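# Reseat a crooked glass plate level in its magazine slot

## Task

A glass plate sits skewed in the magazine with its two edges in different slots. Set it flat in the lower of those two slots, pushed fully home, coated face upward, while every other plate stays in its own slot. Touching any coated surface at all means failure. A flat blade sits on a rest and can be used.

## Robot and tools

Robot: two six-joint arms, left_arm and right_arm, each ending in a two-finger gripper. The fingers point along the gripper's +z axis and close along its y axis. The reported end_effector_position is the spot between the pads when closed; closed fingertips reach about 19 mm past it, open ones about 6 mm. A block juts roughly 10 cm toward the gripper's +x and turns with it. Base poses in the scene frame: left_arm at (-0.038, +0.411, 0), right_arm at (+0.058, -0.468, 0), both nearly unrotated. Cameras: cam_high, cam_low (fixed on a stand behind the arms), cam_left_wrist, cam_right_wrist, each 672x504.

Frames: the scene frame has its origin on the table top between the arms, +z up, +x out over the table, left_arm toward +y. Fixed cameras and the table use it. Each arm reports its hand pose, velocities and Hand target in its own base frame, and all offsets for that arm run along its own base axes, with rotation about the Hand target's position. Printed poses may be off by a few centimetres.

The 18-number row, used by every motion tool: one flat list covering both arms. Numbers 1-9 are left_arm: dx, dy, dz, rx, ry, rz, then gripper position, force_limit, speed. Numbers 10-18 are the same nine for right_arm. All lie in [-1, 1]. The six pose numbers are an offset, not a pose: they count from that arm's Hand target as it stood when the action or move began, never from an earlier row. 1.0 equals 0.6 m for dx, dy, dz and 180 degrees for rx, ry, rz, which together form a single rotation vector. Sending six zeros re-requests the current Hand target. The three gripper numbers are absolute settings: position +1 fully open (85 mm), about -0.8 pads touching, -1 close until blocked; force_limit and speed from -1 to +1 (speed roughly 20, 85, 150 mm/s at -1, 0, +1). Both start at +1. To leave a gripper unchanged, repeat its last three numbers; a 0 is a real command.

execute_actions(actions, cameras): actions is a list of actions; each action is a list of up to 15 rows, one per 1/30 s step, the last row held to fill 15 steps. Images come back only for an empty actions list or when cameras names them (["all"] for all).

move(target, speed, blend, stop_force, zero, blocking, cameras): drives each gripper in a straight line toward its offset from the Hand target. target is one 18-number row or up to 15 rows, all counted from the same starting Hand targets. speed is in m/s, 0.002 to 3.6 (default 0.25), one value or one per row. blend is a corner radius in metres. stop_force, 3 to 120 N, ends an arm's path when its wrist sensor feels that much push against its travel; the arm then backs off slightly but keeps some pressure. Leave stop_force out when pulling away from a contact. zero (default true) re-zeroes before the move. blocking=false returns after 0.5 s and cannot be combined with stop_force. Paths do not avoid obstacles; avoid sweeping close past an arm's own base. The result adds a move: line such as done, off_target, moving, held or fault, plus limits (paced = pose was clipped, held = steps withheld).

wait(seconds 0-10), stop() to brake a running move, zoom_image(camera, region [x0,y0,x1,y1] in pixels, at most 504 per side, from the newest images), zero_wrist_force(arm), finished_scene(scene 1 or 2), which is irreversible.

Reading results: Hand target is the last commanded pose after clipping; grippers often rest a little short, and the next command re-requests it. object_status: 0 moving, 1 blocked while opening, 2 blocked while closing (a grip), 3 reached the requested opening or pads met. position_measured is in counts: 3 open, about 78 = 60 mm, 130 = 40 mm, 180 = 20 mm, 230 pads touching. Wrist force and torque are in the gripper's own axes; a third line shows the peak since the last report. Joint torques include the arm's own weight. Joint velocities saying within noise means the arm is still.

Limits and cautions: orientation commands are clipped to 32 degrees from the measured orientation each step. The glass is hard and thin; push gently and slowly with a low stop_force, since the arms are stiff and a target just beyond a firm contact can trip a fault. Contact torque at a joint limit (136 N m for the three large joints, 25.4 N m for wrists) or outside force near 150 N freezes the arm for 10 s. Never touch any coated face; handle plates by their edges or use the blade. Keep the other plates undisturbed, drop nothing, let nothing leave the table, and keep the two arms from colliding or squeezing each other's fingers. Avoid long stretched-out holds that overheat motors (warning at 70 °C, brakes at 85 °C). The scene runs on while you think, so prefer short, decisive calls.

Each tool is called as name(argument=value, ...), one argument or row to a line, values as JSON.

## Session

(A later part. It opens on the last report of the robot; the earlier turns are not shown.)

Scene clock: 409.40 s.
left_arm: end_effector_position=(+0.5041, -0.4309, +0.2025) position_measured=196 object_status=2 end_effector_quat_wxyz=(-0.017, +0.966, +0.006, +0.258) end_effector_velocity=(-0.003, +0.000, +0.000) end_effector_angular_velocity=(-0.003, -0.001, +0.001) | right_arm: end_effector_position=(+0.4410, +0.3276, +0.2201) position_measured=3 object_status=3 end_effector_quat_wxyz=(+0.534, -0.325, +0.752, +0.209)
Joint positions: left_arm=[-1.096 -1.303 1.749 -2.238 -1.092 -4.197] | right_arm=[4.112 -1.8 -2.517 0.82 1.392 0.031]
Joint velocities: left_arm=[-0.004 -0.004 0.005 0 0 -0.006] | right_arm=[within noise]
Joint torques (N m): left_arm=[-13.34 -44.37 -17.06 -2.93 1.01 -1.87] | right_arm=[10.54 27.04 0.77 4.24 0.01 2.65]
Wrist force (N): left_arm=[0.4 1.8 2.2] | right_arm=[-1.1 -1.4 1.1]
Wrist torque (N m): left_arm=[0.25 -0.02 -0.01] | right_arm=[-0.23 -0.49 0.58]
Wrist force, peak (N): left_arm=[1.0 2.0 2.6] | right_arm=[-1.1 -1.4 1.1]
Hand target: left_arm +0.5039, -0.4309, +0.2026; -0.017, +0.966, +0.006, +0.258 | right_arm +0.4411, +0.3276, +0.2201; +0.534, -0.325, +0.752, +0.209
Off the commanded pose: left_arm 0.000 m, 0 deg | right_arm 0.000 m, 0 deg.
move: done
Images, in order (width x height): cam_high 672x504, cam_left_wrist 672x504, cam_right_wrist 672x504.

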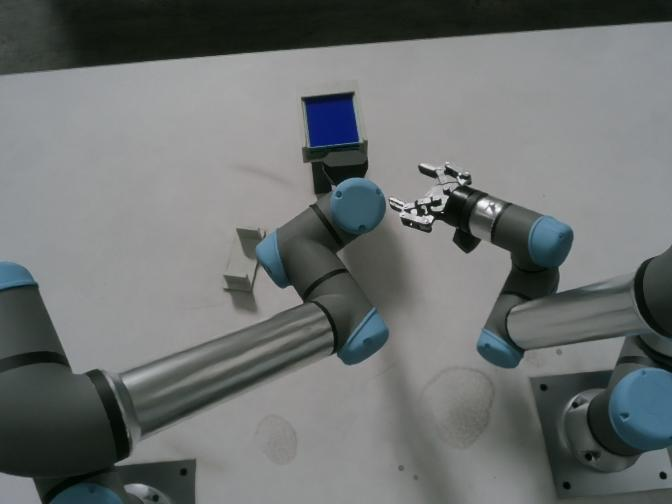

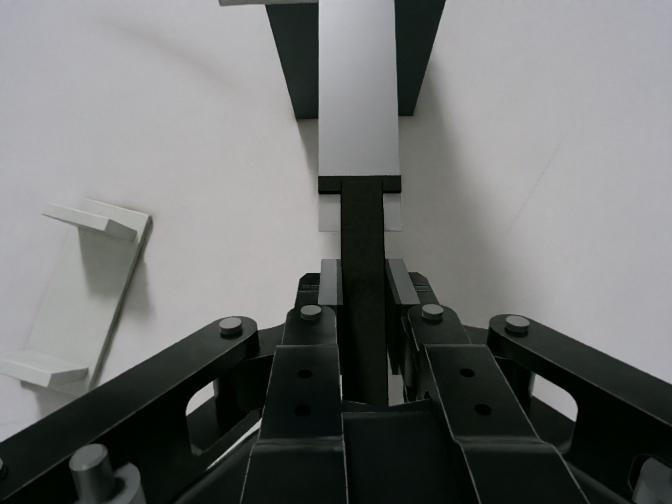

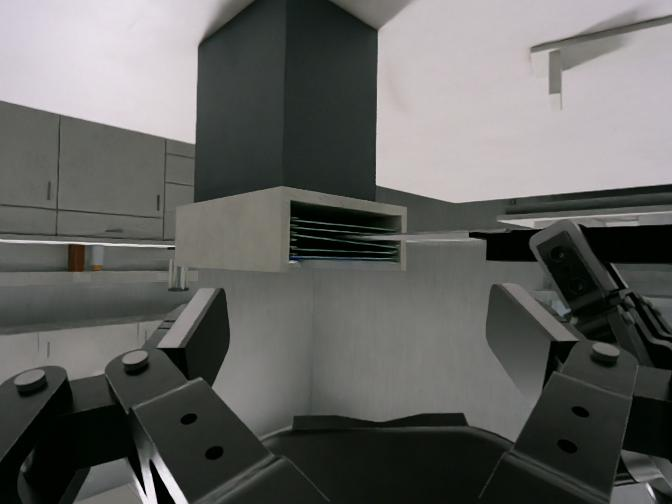

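move(
  target=[0.058,0.0016,0,0,0,0,-1,-0.6,-1,0,0,0,0,0,0,1,0,0],
  speed=0.04,
  cameras=["cam_right_wrist","cam_left_wrist"],
)

zoom_image(
  camera="cam_right_wrist",
  region=[285, 195, 415, 275],
)

zoom_image(
  camera="cam_left_wrist",
  region=[180, 0, 540, 200],
)

Scene clock: 417.73 s.
left_arm: end_effector_position=(+0.5389, -0.4299, +0.2025) position_measured=196 object_status=2 end_effector_quat_wxyz=(-0.017, +0.966, +0.006, +0.258) end_effector_velocity=(-0.002, +0.000, +0.000) end_effector_angular_velocity=(-0.002, -0.001, +0.002) | right_arm: end_effector_position=(+0.4411, +0.3276, +0.2201) position_measured=3 object_status=3 end_effector_quat_wxyz=(+0.534, -0.325, +0.752, +0.209)
Joint positions: left_arm=[-1.043 -1.25 1.684 -2.254 -1.105 -4.138] | right_arm=[4.112 -1.8 -2.517 0.82 1.392 0.031]
Joint velocities: left_arm=[-0.003 -0.005 0.005 0 0.001 -0.006] | right_arm=[within noise]
Joint torques (N m): left_arm=[-13.04 -47.82 -18.5 -4.36 0.95 -2.3] | right_arm=[9.67 26.13 1.02 4.12 -1.94 1.71]
Wrist force (N): left_arm=[0.3 1.8 2.3] | right_arm=[-0.8 -1.2 1.1]
Wrist torque (N m): left_arm=[0.28 -0.02 0.01] | right_arm=[-0.20 -0.54 0.59]
Wrist force, peak (N): left_arm=[0.7 2.0 2.8] | right_arm=[-1.1 -1.1 1.2]
Hand target: left_arm +0.5387, -0.4300, +0.2026; -0.017, +0.966, +0.006, +0.258 | right_arm +0.4411, +0.3276, +0.2201; +0.534, -0.325, +0.752, +0.209
Off the commanded pose: left_arm 0.000 m, 0 deg | right_arm 0.000 m, 0 deg.
move: done
Images, in order (width x height): cam_left_wrist 672x504, cam_right_wrist 672x504.

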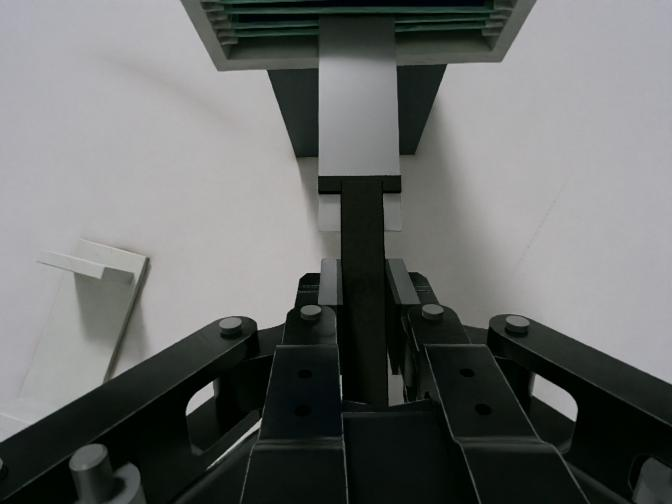

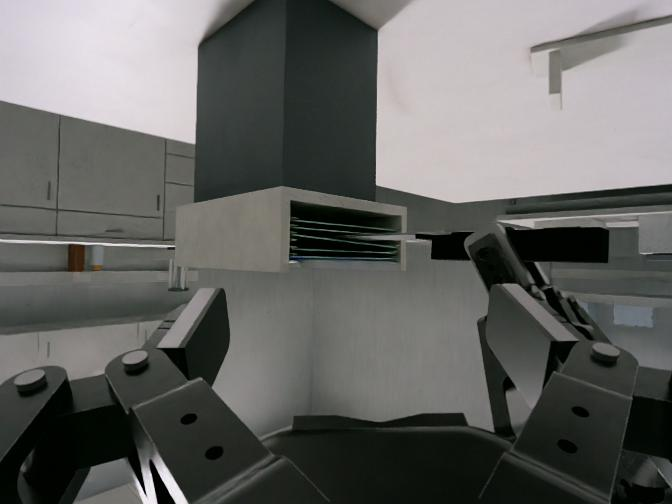

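Scaled by 3.877 from the camera's 672x504 image, which has a finer 960x720 frame.

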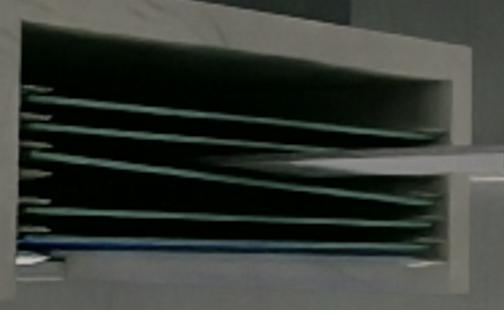

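Scaled by 1.400 from the camera's 672x504 image, which has a finer 960x720 frame.

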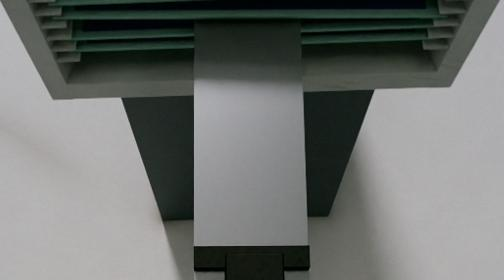

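move(
  target=[0,0,0.0017,0,0,0,-1,-0.6,-1,0,0,0,0,0,0,1,0,0],
  speed=0.02,
  cameras=["cam_right_wrist","cam_left_wrist"],
)

zoom_image(
  camera="cam_right_wrist",
  region=[285, 195, 415, 275],
)

zoom_image(
  camera="cam_left_wrist",
  region=[180, 0, 540, 80],
)

Scene clock: 434.83 s.
left_arm: end_effector_position=(+0.5387, -0.4300, +0.2036) position_measured=196 object_status=2 end_effector_quat_wxyz=(-0.017, +0.966, +0.006, +0.258) | right_arm: end_effector_position=(+0.4411, +0.3276, +0.2201) position_measured=3 object_status=3 end_effector_quat_wxyz=(+0.534, -0.325, +0.752, +0.209)
Joint positions: left_arm=[-1.043 -1.251 1.683 -2.251 -1.105 -4.138] | right_arm=[4.112 -1.8 -2.517 0.82 1.392 0.031]
Joint torques (N m): left_arm=[-13.75 -47.12 -33.51 -1.14 2.52 -1.9] | right_arm=[9.06 27.25 0.92 4.38 -2 0.83]
Wrist force (N): left_arm=[0.2 2.0 2.5] | right_arm=[-0.7 -1.1 1.2]
Wrist torque (N m): left_arm=[0.30 -0.01 0.04] | right_arm=[-0.19 -0.56 0.59]
Wrist force, peak (N): left_arm=[0.1 2.0 2.8] | right_arm=[-1.2 -1.2 1.1]
Hand target: left_arm +0.5387, -0.4300, +0.2036; -0.017, +0.966, +0.006, +0.258 | right_arm +0.4411, +0.3276, +0.2201; +0.534, -0.325, +0.752, +0.209
Off the commanded pose: left_arm 0.000 m, 0 deg | right_arm 0.000 m, 0 deg.
move: done
Images, in order (width x height): cam_left_wrist 672x504, cam_right_wrist 672x504.

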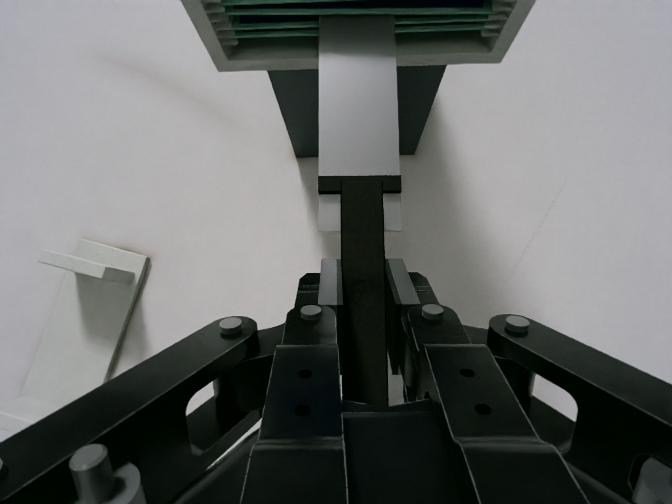

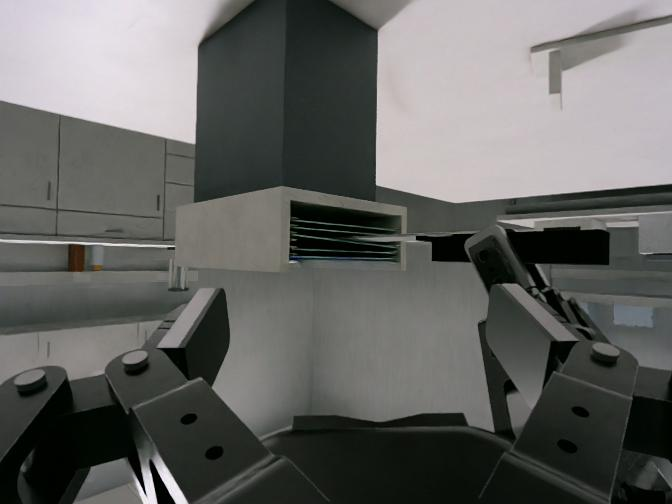

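Scaled by 3.877 from the camera's 672x504 image, which has a finer 960x720 frame.

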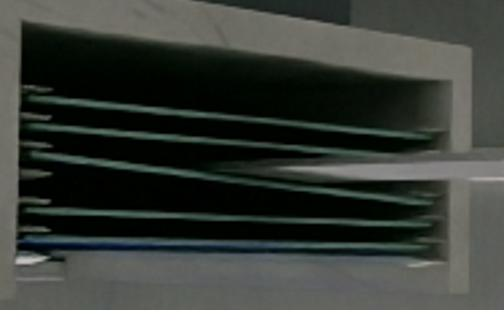

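Scaled by 1.400 from the camera's 672x504 image, which has a finer 960x720 frame.

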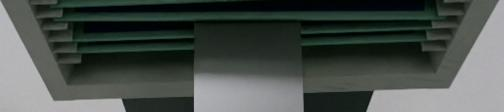

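move(
  target=[0,0,0.0017,0,0,0,-1,-0.6,-1,0,0,0,0,0,0,1,0,0],
  speed=0.02,
  cameras=["cam_right_wrist"],
)

zoom_image(
  camera="cam_right_wrist",
  region=[285, 195, 415, 275],
)

move(
  target=[0,0,0.0014,0,0,0,-1,-0.6,-1,0,0,0,0,0,0,1,0,0],
  speed=0.02,
  cameras=["cam_right_wrist"],
)

zoom_image(
  camera="cam_right_wrist",
  region=[285, 195, 415, 275],
)

Scene clock: 439.60 s.
left_arm: end_effector_position=(+0.5387, -0.4300, +0.2046) position_measured=196 object_status=2 end_effector_quat_wxyz=(-0.017, +0.966, +0.006, +0.258) | right_arm: end_effector_position=(+0.4411, +0.3276, +0.2201) position_measured=3 object_status=3 end_effector_quat_wxyz=(+0.534, -0.325, +0.752, +0.209)
Joint positions: left_arm=[-1.043 -1.252 1.682 -2.249 -1.105 -4.138] | right_arm=[4.112 -1.8 -2.517 0.82 1.392 0.031]
Joint torques (N m): left_arm=[-14.15 -47.76 -33.31 -1.02 2.75 -2.1] | right_arm=[9.1 25.75 0.83 4.11 -2.16 -0.03]
Wrist force (N): left_arm=[0.1 1.9 2.7] | right_arm=[-0.7 -1.1 0.7]
Wrist torque (N m): left_arm=[0.28 -0.06 0.05] | right_arm=[-0.18 -0.56 0.59]
Wrist force, peak (N): left_arm=[0.0 2.1 2.8] | right_arm=[-1.3 -1.0 1.1]
Hand target: left_arm +0.5387, -0.4300, +0.2046; -0.017, +0.966, +0.006, +0.258 | right_arm +0.4411, +0.3276, +0.2201; +0.534, -0.325, +0.752, +0.209
Off the commanded pose: left_arm 0.000 m, 0 deg | right_arm 0.000 m, 0 deg.
move: done
Images, in order (width x height): cam_right_wrist 672x504.

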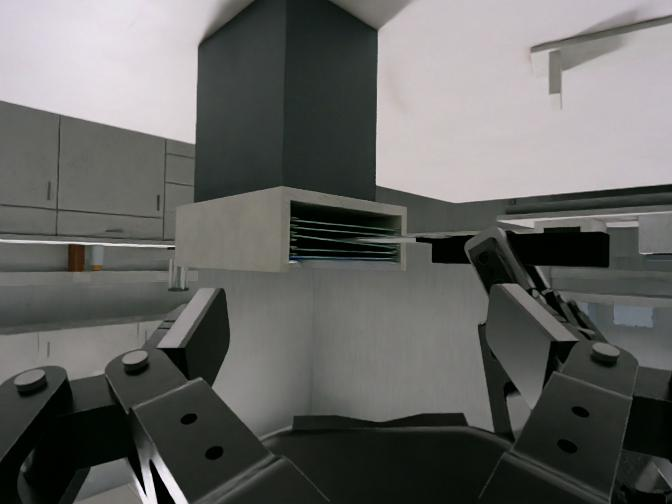

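Scaled by 3.877 from the camera's 672x504 image, which has a finer 960x720 frame.

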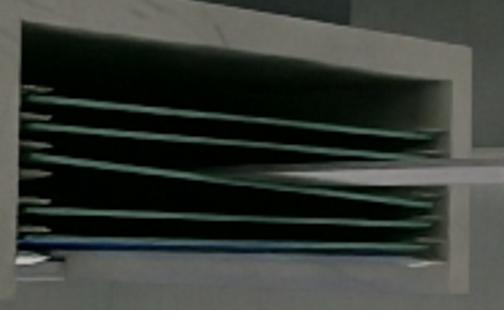

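Scene clock: 440.30 s.
left_arm: end_effector_position=(+0.5387, -0.4300, +0.2055) position_measured=196 object_status=2 end_effector_quat_wxyz=(-0.017, +0.966, +0.006, +0.258) | right_arm: end_effector_position=(+0.4411, +0.3276, +0.2201) position_measured=3 object_status=3 end_effector_quat_wxyz=(+0.534, -0.325, +0.752, +0.209)
Joint positions: left_arm=[-1.043 -1.253 1.68 -2.247 -1.105 -4.138] | right_arm=[4.112 -1.8 -2.517 0.82 1.392 0.031]
Joint torques (N m): left_arm=[-12.99 -47.33 -33.01 -1.06 2.54 -1.89] | right_arm=[8.86 26.02 0.67 4.11 -1.91 -0.22]
Wrist force (N): left_arm=[0.1 1.9 2.7] | right_arm=[-0.8 -1.0 1.1]
Wrist torque (N m): left_arm=[0.28 -0.10 0.05] | right_arm=[-0.17 -0.56 0.60]
Wrist force, peak (N): left_arm=[-0.3 2.0 3.0] | right_arm=[-1.1 -1.1 1.2]
Hand target: left_arm +0.5387, -0.4300, +0.2055; -0.017, +0.966, +0.006, +0.258 | right_arm +0.4411, +0.3276, +0.2201; +0.534, -0.325, +0.752, +0.209
Off the commanded pose: left_arm 0.000 m, 0 deg | right_arm 0.000 m, 0 deg.
move: done
Images, in order (width x height): cam_right_wrist 672x504.

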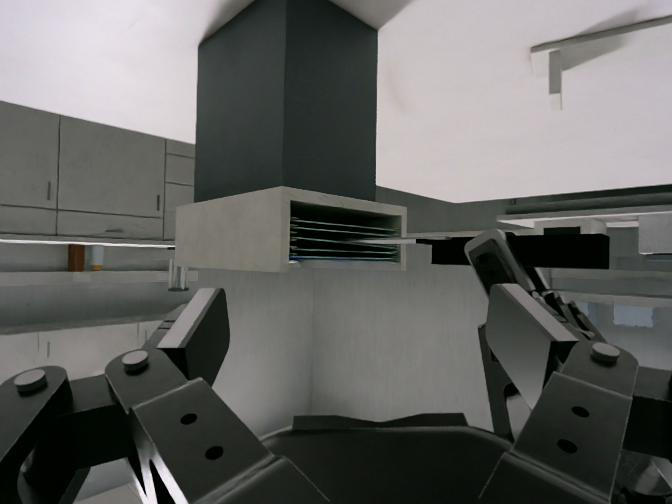

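Scaled by 3.877 from the camera's 672x504 image, which has a finer 960x720 frame.

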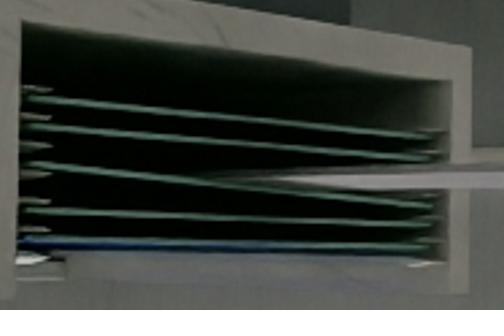

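move(
  target=[0,0,0.0011,0,0,0,-1,-0.6,-1,0,0,0,0,0,0,1,0,0],
  speed=0.02,
  cameras=["cam_right_wrist"],
)

zoom_image(
  camera="cam_right_wrist",
  region=[285, 215, 345, 275],
)

zoom_image(
  camera="cam_right_wrist",
  region=[360, 215, 420, 275],
)

Scene clock: 445.60 s.
left_arm: end_effector_position=(+0.5387, -0.4300, +0.2061) position_measured=196 object_status=2 end_effector_quat_wxyz=(-0.017, +0.966, +0.006, +0.258) | right_arm: end_effector_position=(+0.4411, +0.3276, +0.2201) position_measured=3 object_status=3 end_effector_quat_wxyz=(+0.534, -0.325, +0.752, +0.209)
Joint positions: left_arm=[-1.043 -1.253 1.679 -2.245 -1.105 -4.138] | right_arm=[4.112 -1.8 -2.517 0.82 1.392 0.031]
Joint torques (N m): left_arm=[-13.73 -49.42 -33.08 -1.02 2.58 -1.84] | right_arm=[8.51 25.79 0.87 4 -2.01 -1.02]
Wrist force (N): left_arm=[-0.2 2.0 3.6] | right_arm=[-0.7 -1.0 0.7]
Wrist torque (N m): left_arm=[0.29 -0.15 0.05] | right_arm=[-0.18 -0.56 0.59]
Wrist force, peak (N): left_arm=[-0.2 2.0 3.6] | right_arm=[-0.9 -1.1 1.2]
Hand target: left_arm +0.5387, -0.4300, +0.2061; -0.017, +0.966, +0.006, +0.258 | right_arm +0.4411, +0.3276, +0.2201; +0.534, -0.325, +0.752, +0.209
Off the commanded pose: left_arm 0.000 m, 0 deg | right_arm 0.000 m, 0 deg.
move: done
Images, in order (width x height): cam_right_wrist 672x504.

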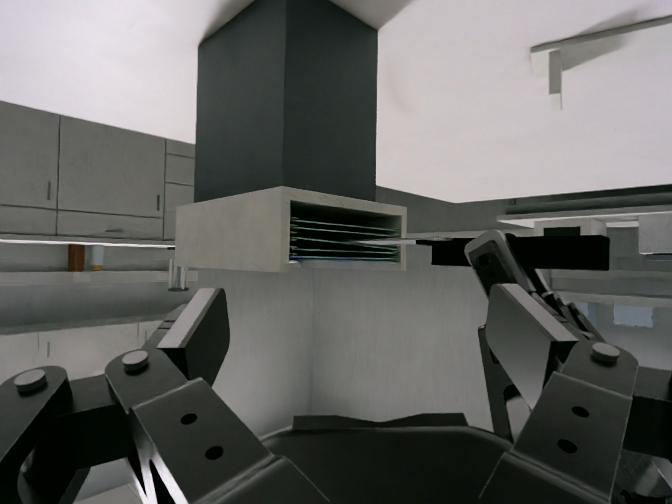

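Scaled by 8.400 from the camera's 672x504 image, which has a finer 960x720 frame.

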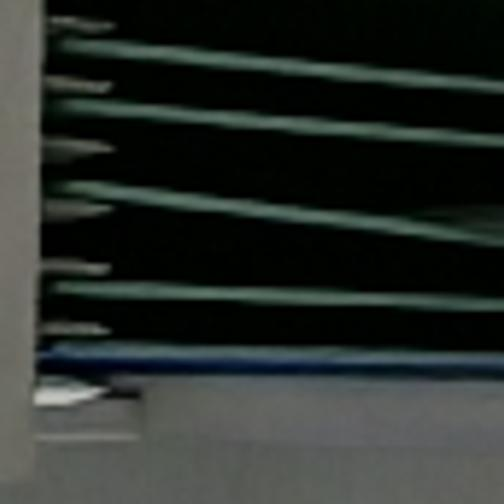

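Scaled by 8.400 from the camera's 672x504 image, which has a finer 960x720 frame.

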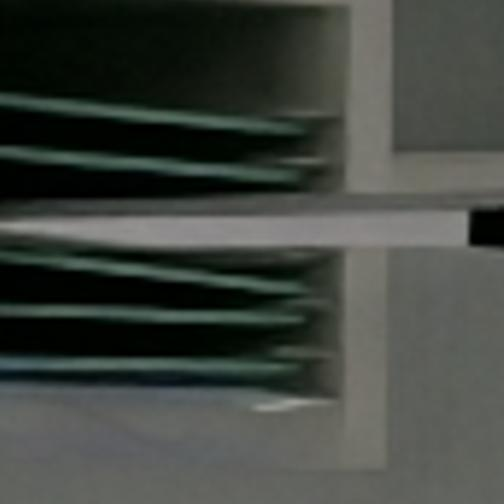

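move(
  target=[
    [0,0,-0.0007,0,0,0,-1,-0.6,-1,0,0,0,0,0,0,1,0,0],
    [-0.0333,-0.0009,-0.0007,0,0,0,-1,-0.6,-1,0,0,0,0,0,0,1,0,0],
  ],
  speed=0.03,
  cameras=["cam_right_wrist","cam_left_wrist"],
)

zoom_image(
  camera="cam_right_wrist",
  region=[285, 195, 415, 275],
)

zoom_image(
  camera="cam_left_wrist",
  region=[180, 0, 540, 200],
)

Scene clock: 454.60 s.
left_arm: end_effector_position=(+0.5185, -0.4306, +0.2057) position_measured=196 object_status=2 end_effector_quat_wxyz=(-0.017, +0.966, +0.006, +0.258) end_effector_velocity=(+0.001, +0.000, -0.001) end_effector_angular_velocity=(+0.003, +0.000, -0.003) | right_arm: end_effector_position=(+0.4411, +0.3276, +0.2201) position_measured=3 object_status=3 end_effector_quat_wxyz=(+0.534, -0.325, +0.752, +0.209)
Joint positions: left_arm=[-1.074 -1.284 1.718 -2.238 -1.097 -4.172] | right_arm=[4.112 -1.8 -2.517 0.82 1.392 0.031]
Joint velocities: left_arm=[0.001 0.003 -0.002 0 0 0.005] | right_arm=[within noise]
Joint torques (N m): left_arm=[11.04 -26.1 -33.42 -2.2 1.51 1.76] | right_arm=[7.77 26.73 1.66 4.13 -2.16 -1.9]
Wrist force (N): left_arm=[0.0 1.7 2.8] | right_arm=[-0.6 -0.6 1.0]
Wrist torque (N m): left_arm=[0.27 -0.12 0.08] | right_arm=[-0.11 -0.57 0.59]
Wrist force, peak (N): left_arm=[-0.1 2.2 3.8] | right_arm=[-1.3 -0.9 1.1]
Hand target: left_arm +0.5187, -0.4305, +0.2057; -0.017, +0.966, +0.006, +0.258 | right_arm +0.4411, +0.3276, +0.2201; +0.534, -0.325, +0.752, +0.209
Off the commanded pose: left_arm 0.000 m, 0 deg | right_arm 0.000 m, 0 deg.
move: done
Images, in order (width x height): cam_left_wrist 672x504, cam_right_wrist 672x504.

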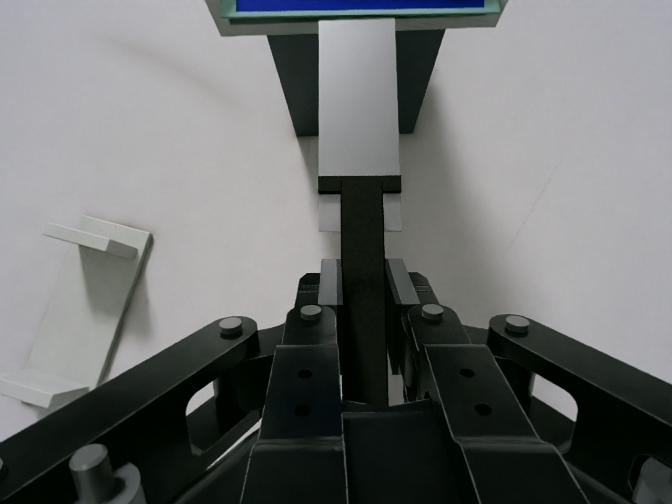

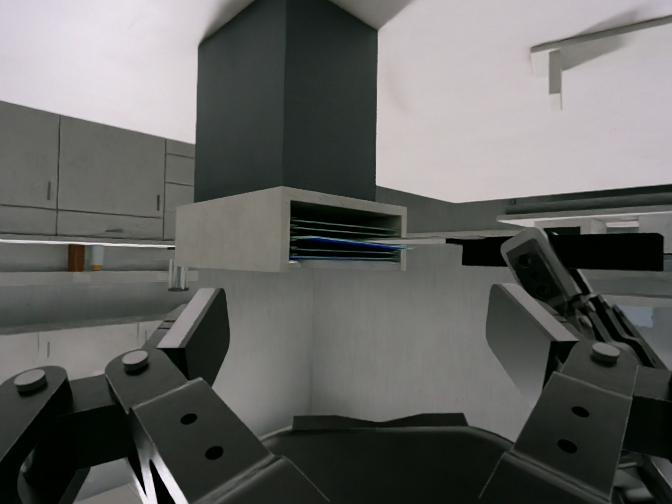

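Scaled by 3.877 from the camera's 672x504 image, which has a finer 960x720 frame.

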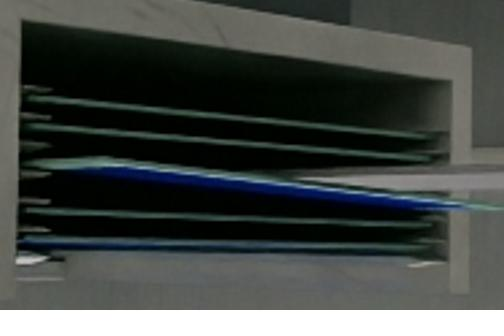

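Scaled by 1.400 from the camera's 672x504 image, which has a finer 960x720 frame.

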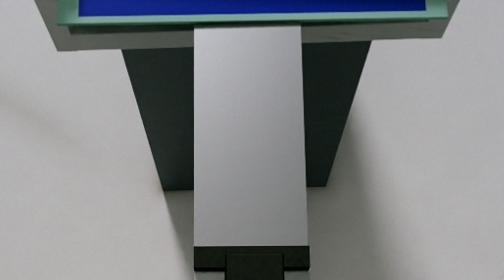

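move(
  target=[-0.0583,-0.0016,0,0,0,0,-1,-0.6,-1,0,0,0,0,0,0,1,0,0],
  speed=0.04,
  cameras=["cam_right_wrist","cam_left_wrist"],
)

zoom_image(
  camera="cam_right_wrist",
  region=[285, 195, 445, 275],
)

Scene clock: 459.07 s.
left_arm: end_effector_position=(+0.4835, -0.4315, +0.2057) position_measured=196 object_status=2 end_effector_quat_wxyz=(-0.017, +0.966, +0.006, +0.258) end_effector_velocity=(+0.003, +0.000, +0.000) end_effector_angular_velocity=(+0.002, +0.000, +0.000) | right_arm: end_effector_position=(+0.4411, +0.3276, +0.2201) position_measured=3 object_status=3 end_effector_quat_wxyz=(+0.534, -0.325, +0.752, +0.209)
Joint positions: left_arm=[-1.13 -1.337 1.78 -2.217 -1.085 -4.234] | right_arm=[4.112 -1.8 -2.517 0.82 1.392 0.031]
Joint velocities: left_arm=[0.005 0.005 -0.005 0 -0.001 0.005] | right_arm=[within noise]
Joint torques (N m): left_arm=[13.13 -23.01 -33.34 -3.72 1.26 1.44] | right_arm=[7.58 26.25 0.61 4.08 -1.84 -2.27]
Wrist force (N): left_arm=[0.1 2.0 2.7] | right_arm=[-0.9 -1.0 0.8]
Wrist torque (N m): left_arm=[0.27 -0.10 0.06] | right_arm=[-0.16 -0.53 0.59]
Wrist force, peak (N): left_arm=[0.8 1.7 3.3] | right_arm=[-1.1 -1.1 1.1]
Hand target: left_arm +0.4837, -0.4315, +0.2057; -0.017, +0.966, +0.006, +0.258 | right_arm +0.4411, +0.3276, +0.2201; +0.534, -0.325, +0.752, +0.209
Off the commanded pose: left_arm 0.000 m, 0 deg | right_arm 0.000 m, 0 deg.
move: done
Images, in order (width x height): cam_left_wrist 672x504, cam_right_wrist 672x504.

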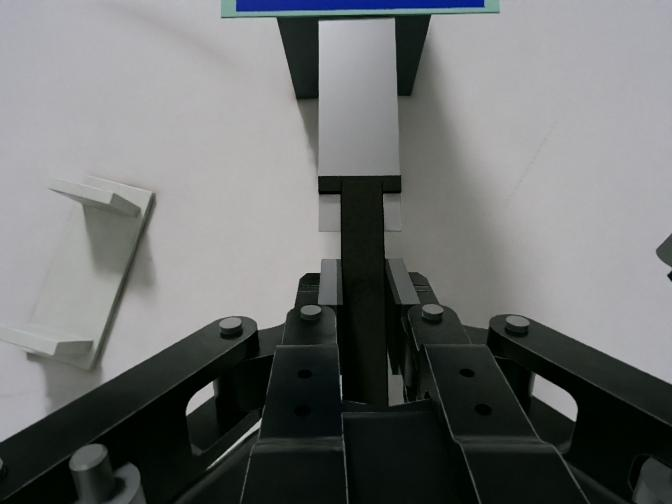

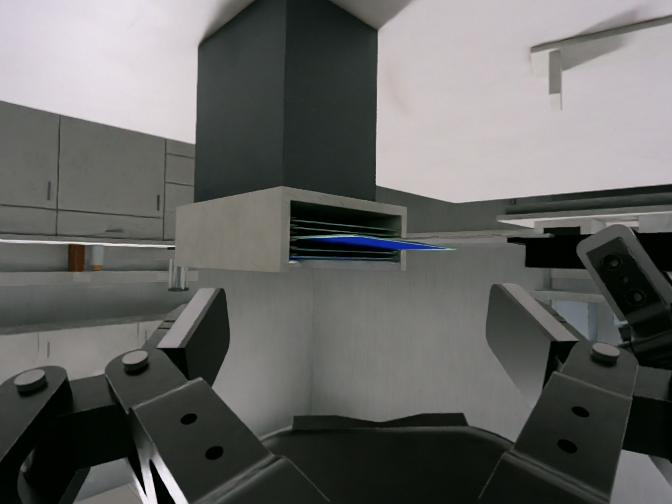

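Scaled by 3.150 from the camera's 672x504 image, which has a finer 960x720 frame.

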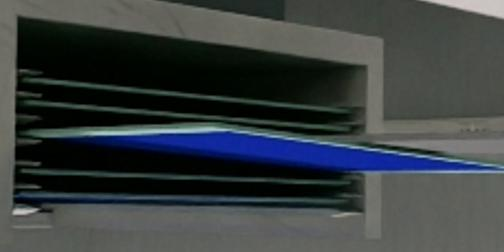

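move(
  target=[-0.075,-0.0021,0,0,0,0,-1,-0.6,-1,0,0,0,0,0,0,1,0,0],
  speed=0.04,
  cameras=["cam_right_wrist","cam_left_wrist","cam_high"],
)

zoom_image(
  camera="cam_right_wrist",
  region=[285, 185, 525, 285],
)

zoom_image(
  camera="cam_high",
  region=[280, 70, 400, 200],
)

Scene clock: 463.97 s.
left_arm: end_effector_position=(+0.4385, -0.4327, +0.2057) position_measured=196 object_status=2 end_effector_quat_wxyz=(-0.018, +0.966, +0.006, +0.258) end_effector_velocity=(+0.002, +0.001, -0.001) end_effector_angular_velocity=(+0.004, +0.001, -0.002) | right_arm: end_effector_position=(+0.4411, +0.3276, +0.2201) position_measured=3 object_status=3 end_effector_quat_wxyz=(+0.534, -0.325, +0.752, +0.209)
Joint positions: left_arm=[-1.208 -1.402 1.848 -2.18 -1.071 -4.321] | right_arm=[4.112 -1.8 -2.517 0.82 1.392 0.031]
Joint velocities: left_arm=[0.004 0.004 -0.003 0 0 0.007] | right_arm=[within noise]
Joint torques (N m): left_arm=[14.13 -20.88 -35.15 -4.93 1.61 1.18] | right_arm=[7.24 25.31 2.28 3.9 -1.97 -2.12]
Wrist force (N): left_arm=[0.2 2.0 2.8] | right_arm=[-0.9 -1.1 1.0]
Wrist torque (N m): left_arm=[0.25 -0.11 0.04] | right_arm=[-0.19 -0.52 0.60]
Wrist force, peak (N): left_arm=[0.8 2.0 3.1] | right_arm=[-1.4 -1.2 0.5]
Hand target: left_arm +0.4387, -0.4327, +0.2057; -0.017, +0.966, +0.006, +0.258 | right_arm +0.4411, +0.3276, +0.2201; +0.534, -0.325, +0.752, +0.209
Off the commanded pose: left_arm 0.000 m, 0 deg | right_arm 0.000 m, 0 deg.
move: done
Images, in order (width x height): cam_high 672x504, cam_left_wrist 672x504, cam_right_wrist 672x504.

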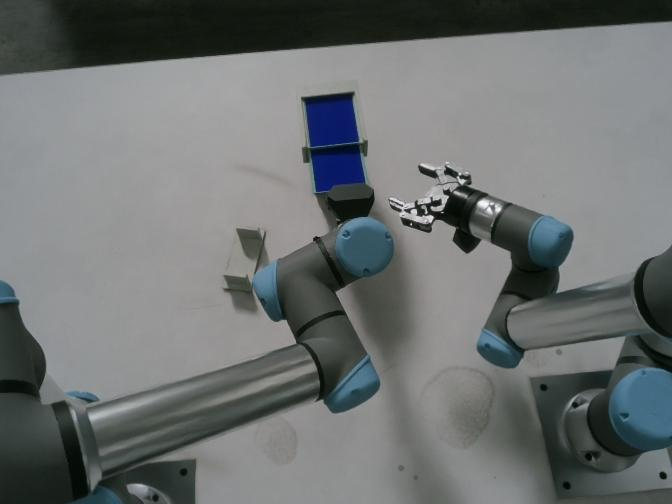

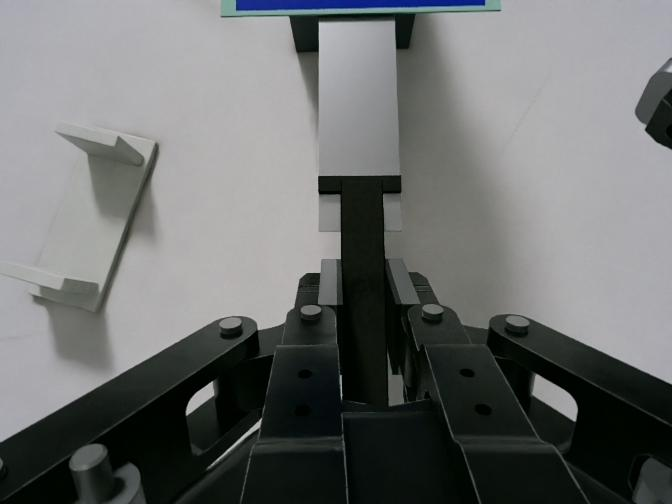

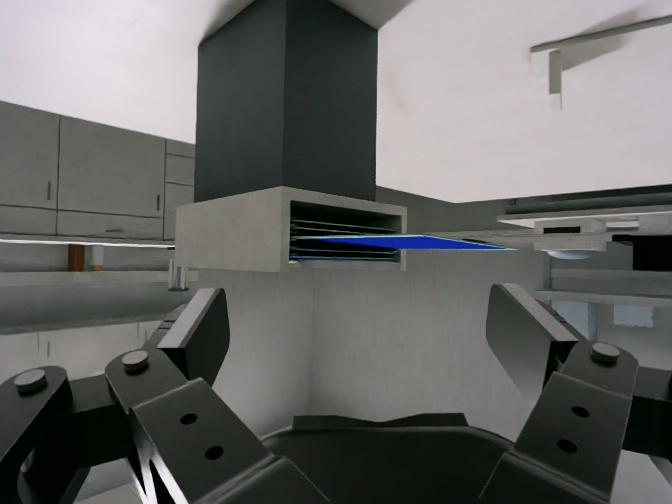

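Scaled by 2.100 from the camera's 672x504 image, which has a finer 960x720 frame.

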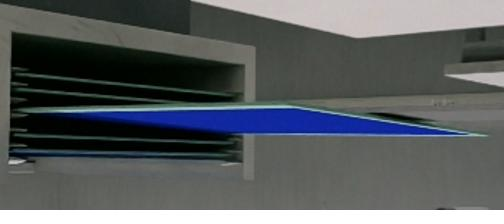

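Scaled by 3.877 from the camera's 672x504 image, which has a finer 960x720 frame.

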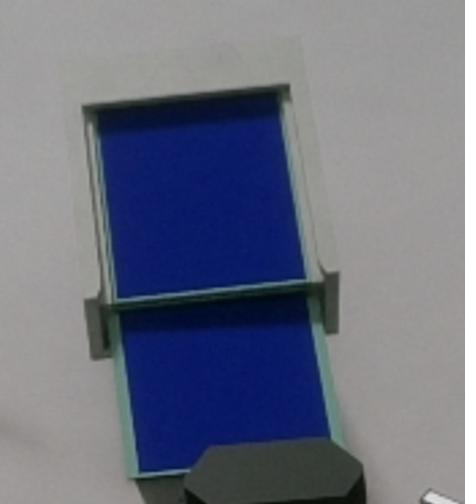

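move(
  target=[-0.05,-0.0014,0,0,0,0,-1,-0.6,-1,0,0,0,0,0,0,1,0,0],
  speed=0.04,
  cameras=["cam_right_wrist","cam_left_wrist","cam_high"],
)

zoom_image(
  camera="cam_right_wrist",
  region=[285, 185, 565, 285],
)

zoom_image(
  camera="cam_high",
  region=[280, 70, 400, 220],
)

Scene clock: 470.90 s.
left_arm: end_effector_position=(+0.4086, -0.4335, +0.2057) position_measured=196 object_status=2 end_effector_quat_wxyz=(-0.018, +0.966, +0.006, +0.258) end_effector_velocity=(+0.001, +0.000, +0.001) end_effector_angular_velocity=(-0.002, +0.000, -0.002) | right_arm: end_effector_position=(+0.4411, +0.3276, +0.2201) position_measured=3 object_status=3 end_effector_quat_wxyz=(+0.534, -0.325, +0.752, +0.209)
Joint positions: left_arm=[-1.264 -1.443 1.888 -2.149 -1.063 -4.383] | right_arm=[4.112 -1.8 -2.517 0.82 1.392 0.031]
Joint velocities: left_arm=[0.003 0 -0.002 -0.002 -0.002 0.005] | right_arm=[within noise]
Joint torques (N m): left_arm=[12.37 -18.53 -34.27 -5.68 1.71 1.38] | right_arm=[7.2 23.72 2.18 3.87 -1.88 -2.26]
Wrist force (N): left_arm=[0.3 2.0 2.5] | right_arm=[-0.9 -0.9 1.0]
Wrist torque (N m): left_arm=[0.28 -0.10 0.00] | right_arm=[-0.15 -0.53 0.60]
Wrist force, peak (N): left_arm=[0.9 2.1 3.0] | right_arm=[-1.1 -1.2 1.1]
Hand target: left_arm +0.4087, -0.4336, +0.2057; -0.017, +0.966, +0.006, +0.258 | right_arm +0.4411, +0.3276, +0.2201; +0.534, -0.325, +0.752, +0.209
Off the commanded pose: left_arm 0.000 m, 0 deg | right_arm 0.000 m, 0 deg.
move: done
Images, in order (width x height): cam_high 672x504, cam_left_wrist 672x504, cam_right_wrist 672x504.

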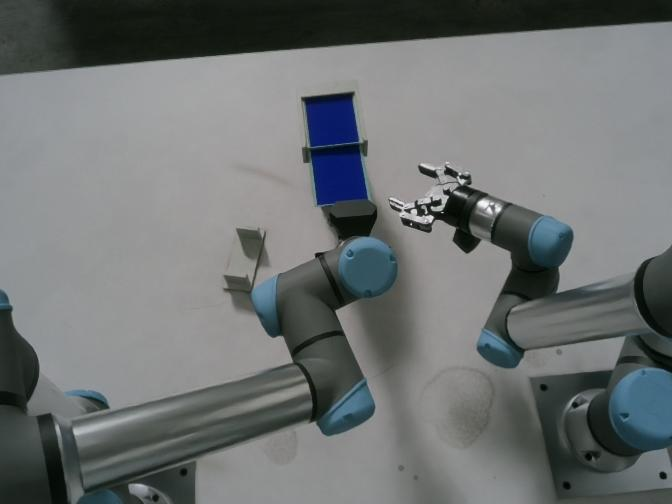

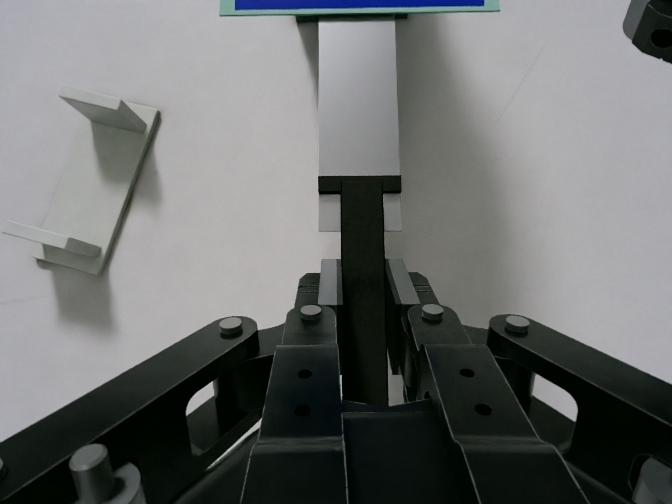

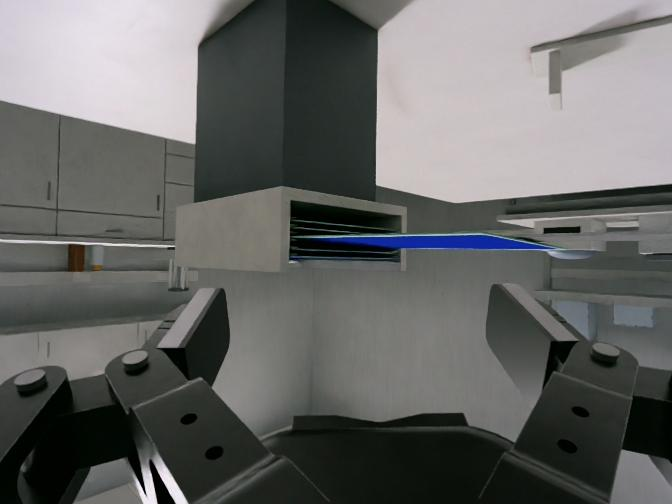

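Scaled by 1.800 from the camera's 672x504 image, which has a finer 960x720 frame.

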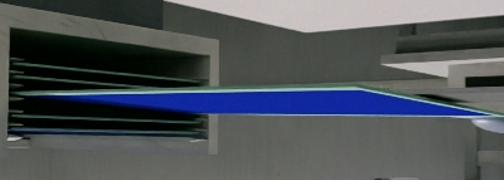

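Scaled by 3.360 from the camera's 672x504 image, which has a finer 960x720 frame.

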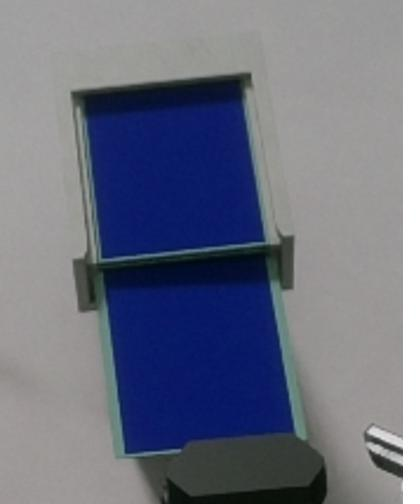

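move(
  target=[-0.0333,-0.0009,0,0,0,0,-1,-0.6,-1,0,0,0,0,0,0,1,0,0],
  speed=0.04,
  cameras=["cam_right_wrist","cam_high"],
)

zoom_image(
  camera="cam_right_wrist",
  region=[285, 185, 445, 285],
)

zoom_image(
  camera="cam_high",
  region=[280, 70, 400, 220],
)

Scene clock: 482.43 s.
left_arm: end_effector_position=(+0.3886, -0.4341, +0.2057) position_measured=196 object_status=2 end_effector_quat_wxyz=(-0.018, +0.966, +0.006, +0.258) end_effector_velocity=(+0.001, +0.000, -0.001) end_effector_angular_velocity=(+0.002, +0.001, -0.002) | right_arm: end_effector_position=(+0.4411, +0.3276, +0.2201) position_measured=3 object_status=3 end_effector_quat_wxyz=(+0.534, -0.325, +0.752, +0.209)
Joint positions: left_arm=[-1.302 -1.468 1.911 -2.125 -1.058 -4.427] | right_arm=[4.112 -1.8 -2.517 0.82 1.392 0.031]
Joint velocities: left_arm=[0.003 0.003 -0.001 -0.003 -0.001 0.005] | right_arm=[within noise]
Joint torques (N m): left_arm=[12.42 -19.07 -34.57 -5.99 2.22 1.43] | right_arm=[6.34 24.47 0.17 3.9 -2.02 -2.18]
Wrist force (N): left_arm=[0.1 2.1 2.5] | right_arm=[-0.8 -0.9 1.1]
Wrist torque (N m): left_arm=[0.29 -0.10 -0.01] | right_arm=[-0.15 -0.55 0.59]
Wrist force, peak (N): left_arm=[1.1 1.9 2.9] | right_arm=[-1.1 -1.3 1.0]
Hand target: left_arm +0.3888, -0.4341, +0.2057; -0.017, +0.966, +0.006, +0.258 | right_arm +0.4411, +0.3276, +0.2201; +0.534, -0.325, +0.752, +0.209
Off the commanded pose: left_arm 0.000 m, 0 deg | right_arm 0.000 m, 0 deg.
move: done
Images, in order (width x height): cam_high 672x504, cam_right_wrist 672x504.

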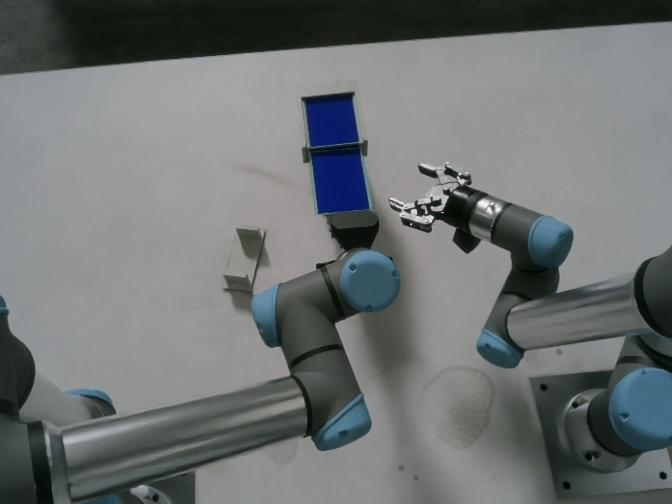

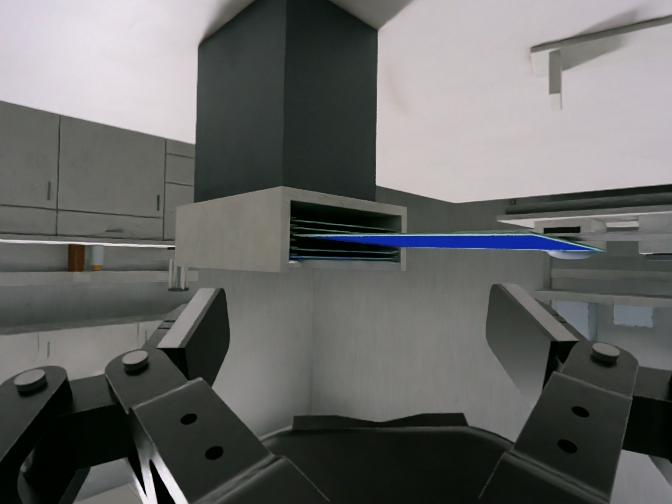

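Scaled by 3.150 from the camera's 672x504 image, which has a finer 960x720 frame.

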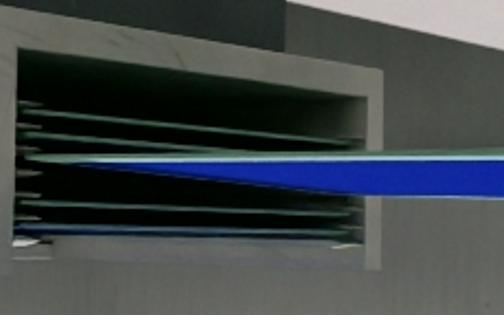

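Scaled by 3.360 from the camera's 672x504 image, which has a finer 960x720 frame.

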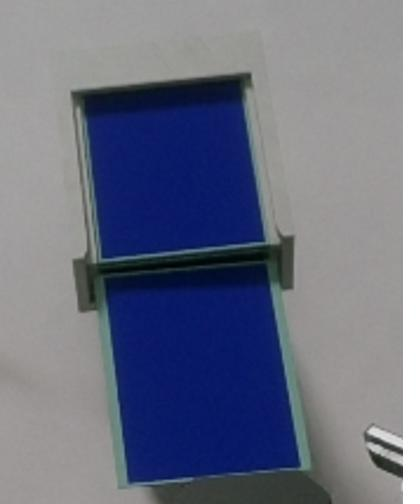

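move(
  target=[-0.0333,-0.0009,0,0,0,0,-1,-0.6,-1,0,0,0,0,0,0,1,0,0],
  speed=0.04,
  cameras=["cam_right_wrist","cam_high","cam_left_wrist"],
)

zoom_image(
  camera="cam_right_wrist",
  region=[285, 185, 445, 285],
)

zoom_image(
  camera="cam_high",
  region=[280, 70, 400, 220],
)

Scene clock: 492.00 s.
left_arm: end_effector_position=(+0.3686, -0.4346, +0.2057) position_measured=196 object_status=2 end_effector_quat_wxyz=(-0.018, +0.966, +0.006, +0.258) | right_arm: end_effector_position=(+0.4411, +0.3276, +0.2201) position_measured=3 object_status=3 end_effector_quat_wxyz=(+0.534, -0.325, +0.752, +0.209)
Joint positions: left_arm=[-1.342 -1.493 1.933 -2.099 -1.054 -4.472] | right_arm=[4.112 -1.8 -2.517 0.82 1.392 0.031]
Joint torques (N m): left_arm=[13.02 -16.09 -33.63 -5.8 2.15 1.09] | right_arm=[4.8 24.44 0.36 3.73 -1.88 -2.26]
Wrist force (N): left_arm=[0.5 2.2 2.4] | right_arm=[-0.9 -1.2 0.8]
Wrist torque (N m): left_arm=[0.31 -0.18 0.01] | right_arm=[-0.20 -0.53 0.59]
Wrist force, peak (N): left_arm=[0.8 1.8 3.1] | right_arm=[-1.0 -1.1 1.2]
Hand target: left_arm +0.3688, -0.4347, +0.2057; -0.017, +0.966, +0.006, +0.258 | right_arm +0.4411, +0.3276, +0.2201; +0.534, -0.325, +0.752, +0.209
Off the commanded pose: left_arm 0.000 m, 0 deg | right_arm 0.000 m, 0 deg.
move: done
Images, in order (width x height): cam_high 672x504, cam_left_wrist 672x504, cam_right_wrist 672x504.

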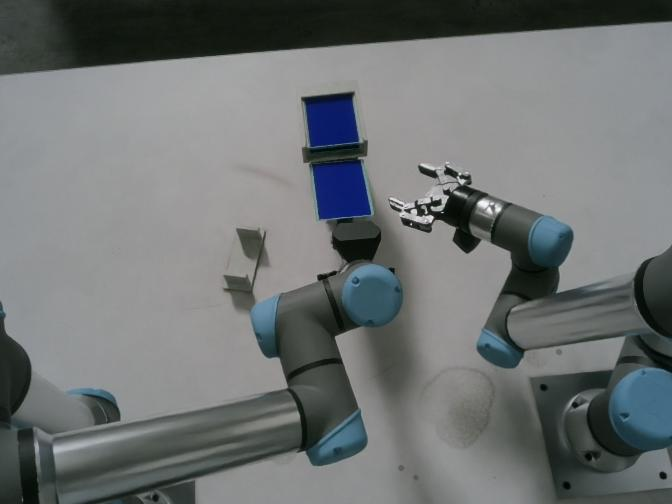

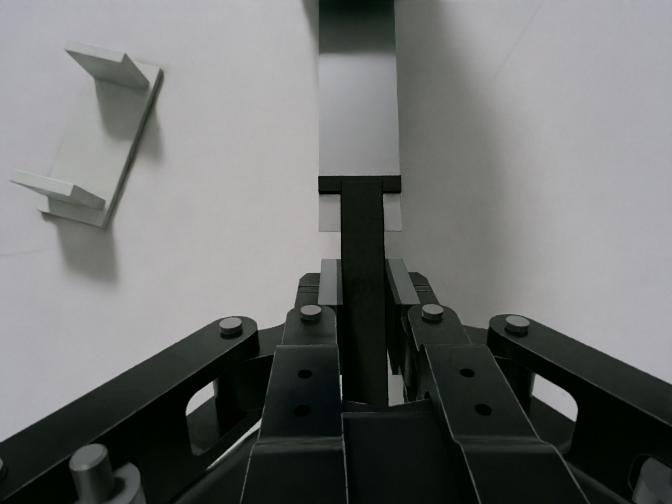

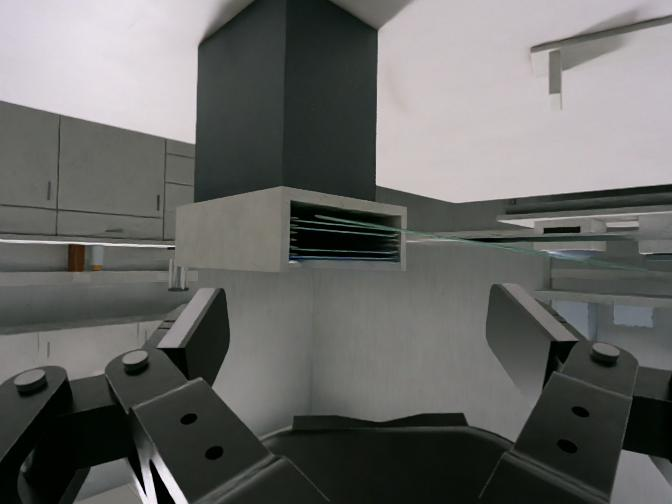

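Scaled by 3.150 from the camera's 672x504 image, which has a finer 960x720 frame.

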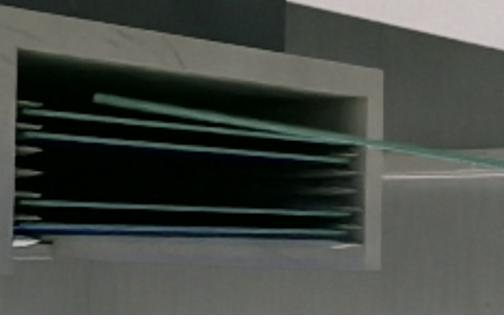

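Scaled by 3.360 from the camera's 672x504 image, which has a finer 960x720 frame.

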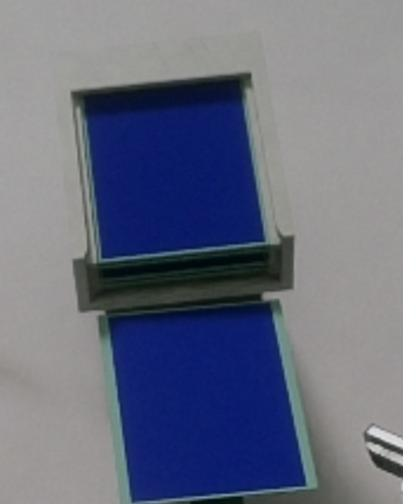

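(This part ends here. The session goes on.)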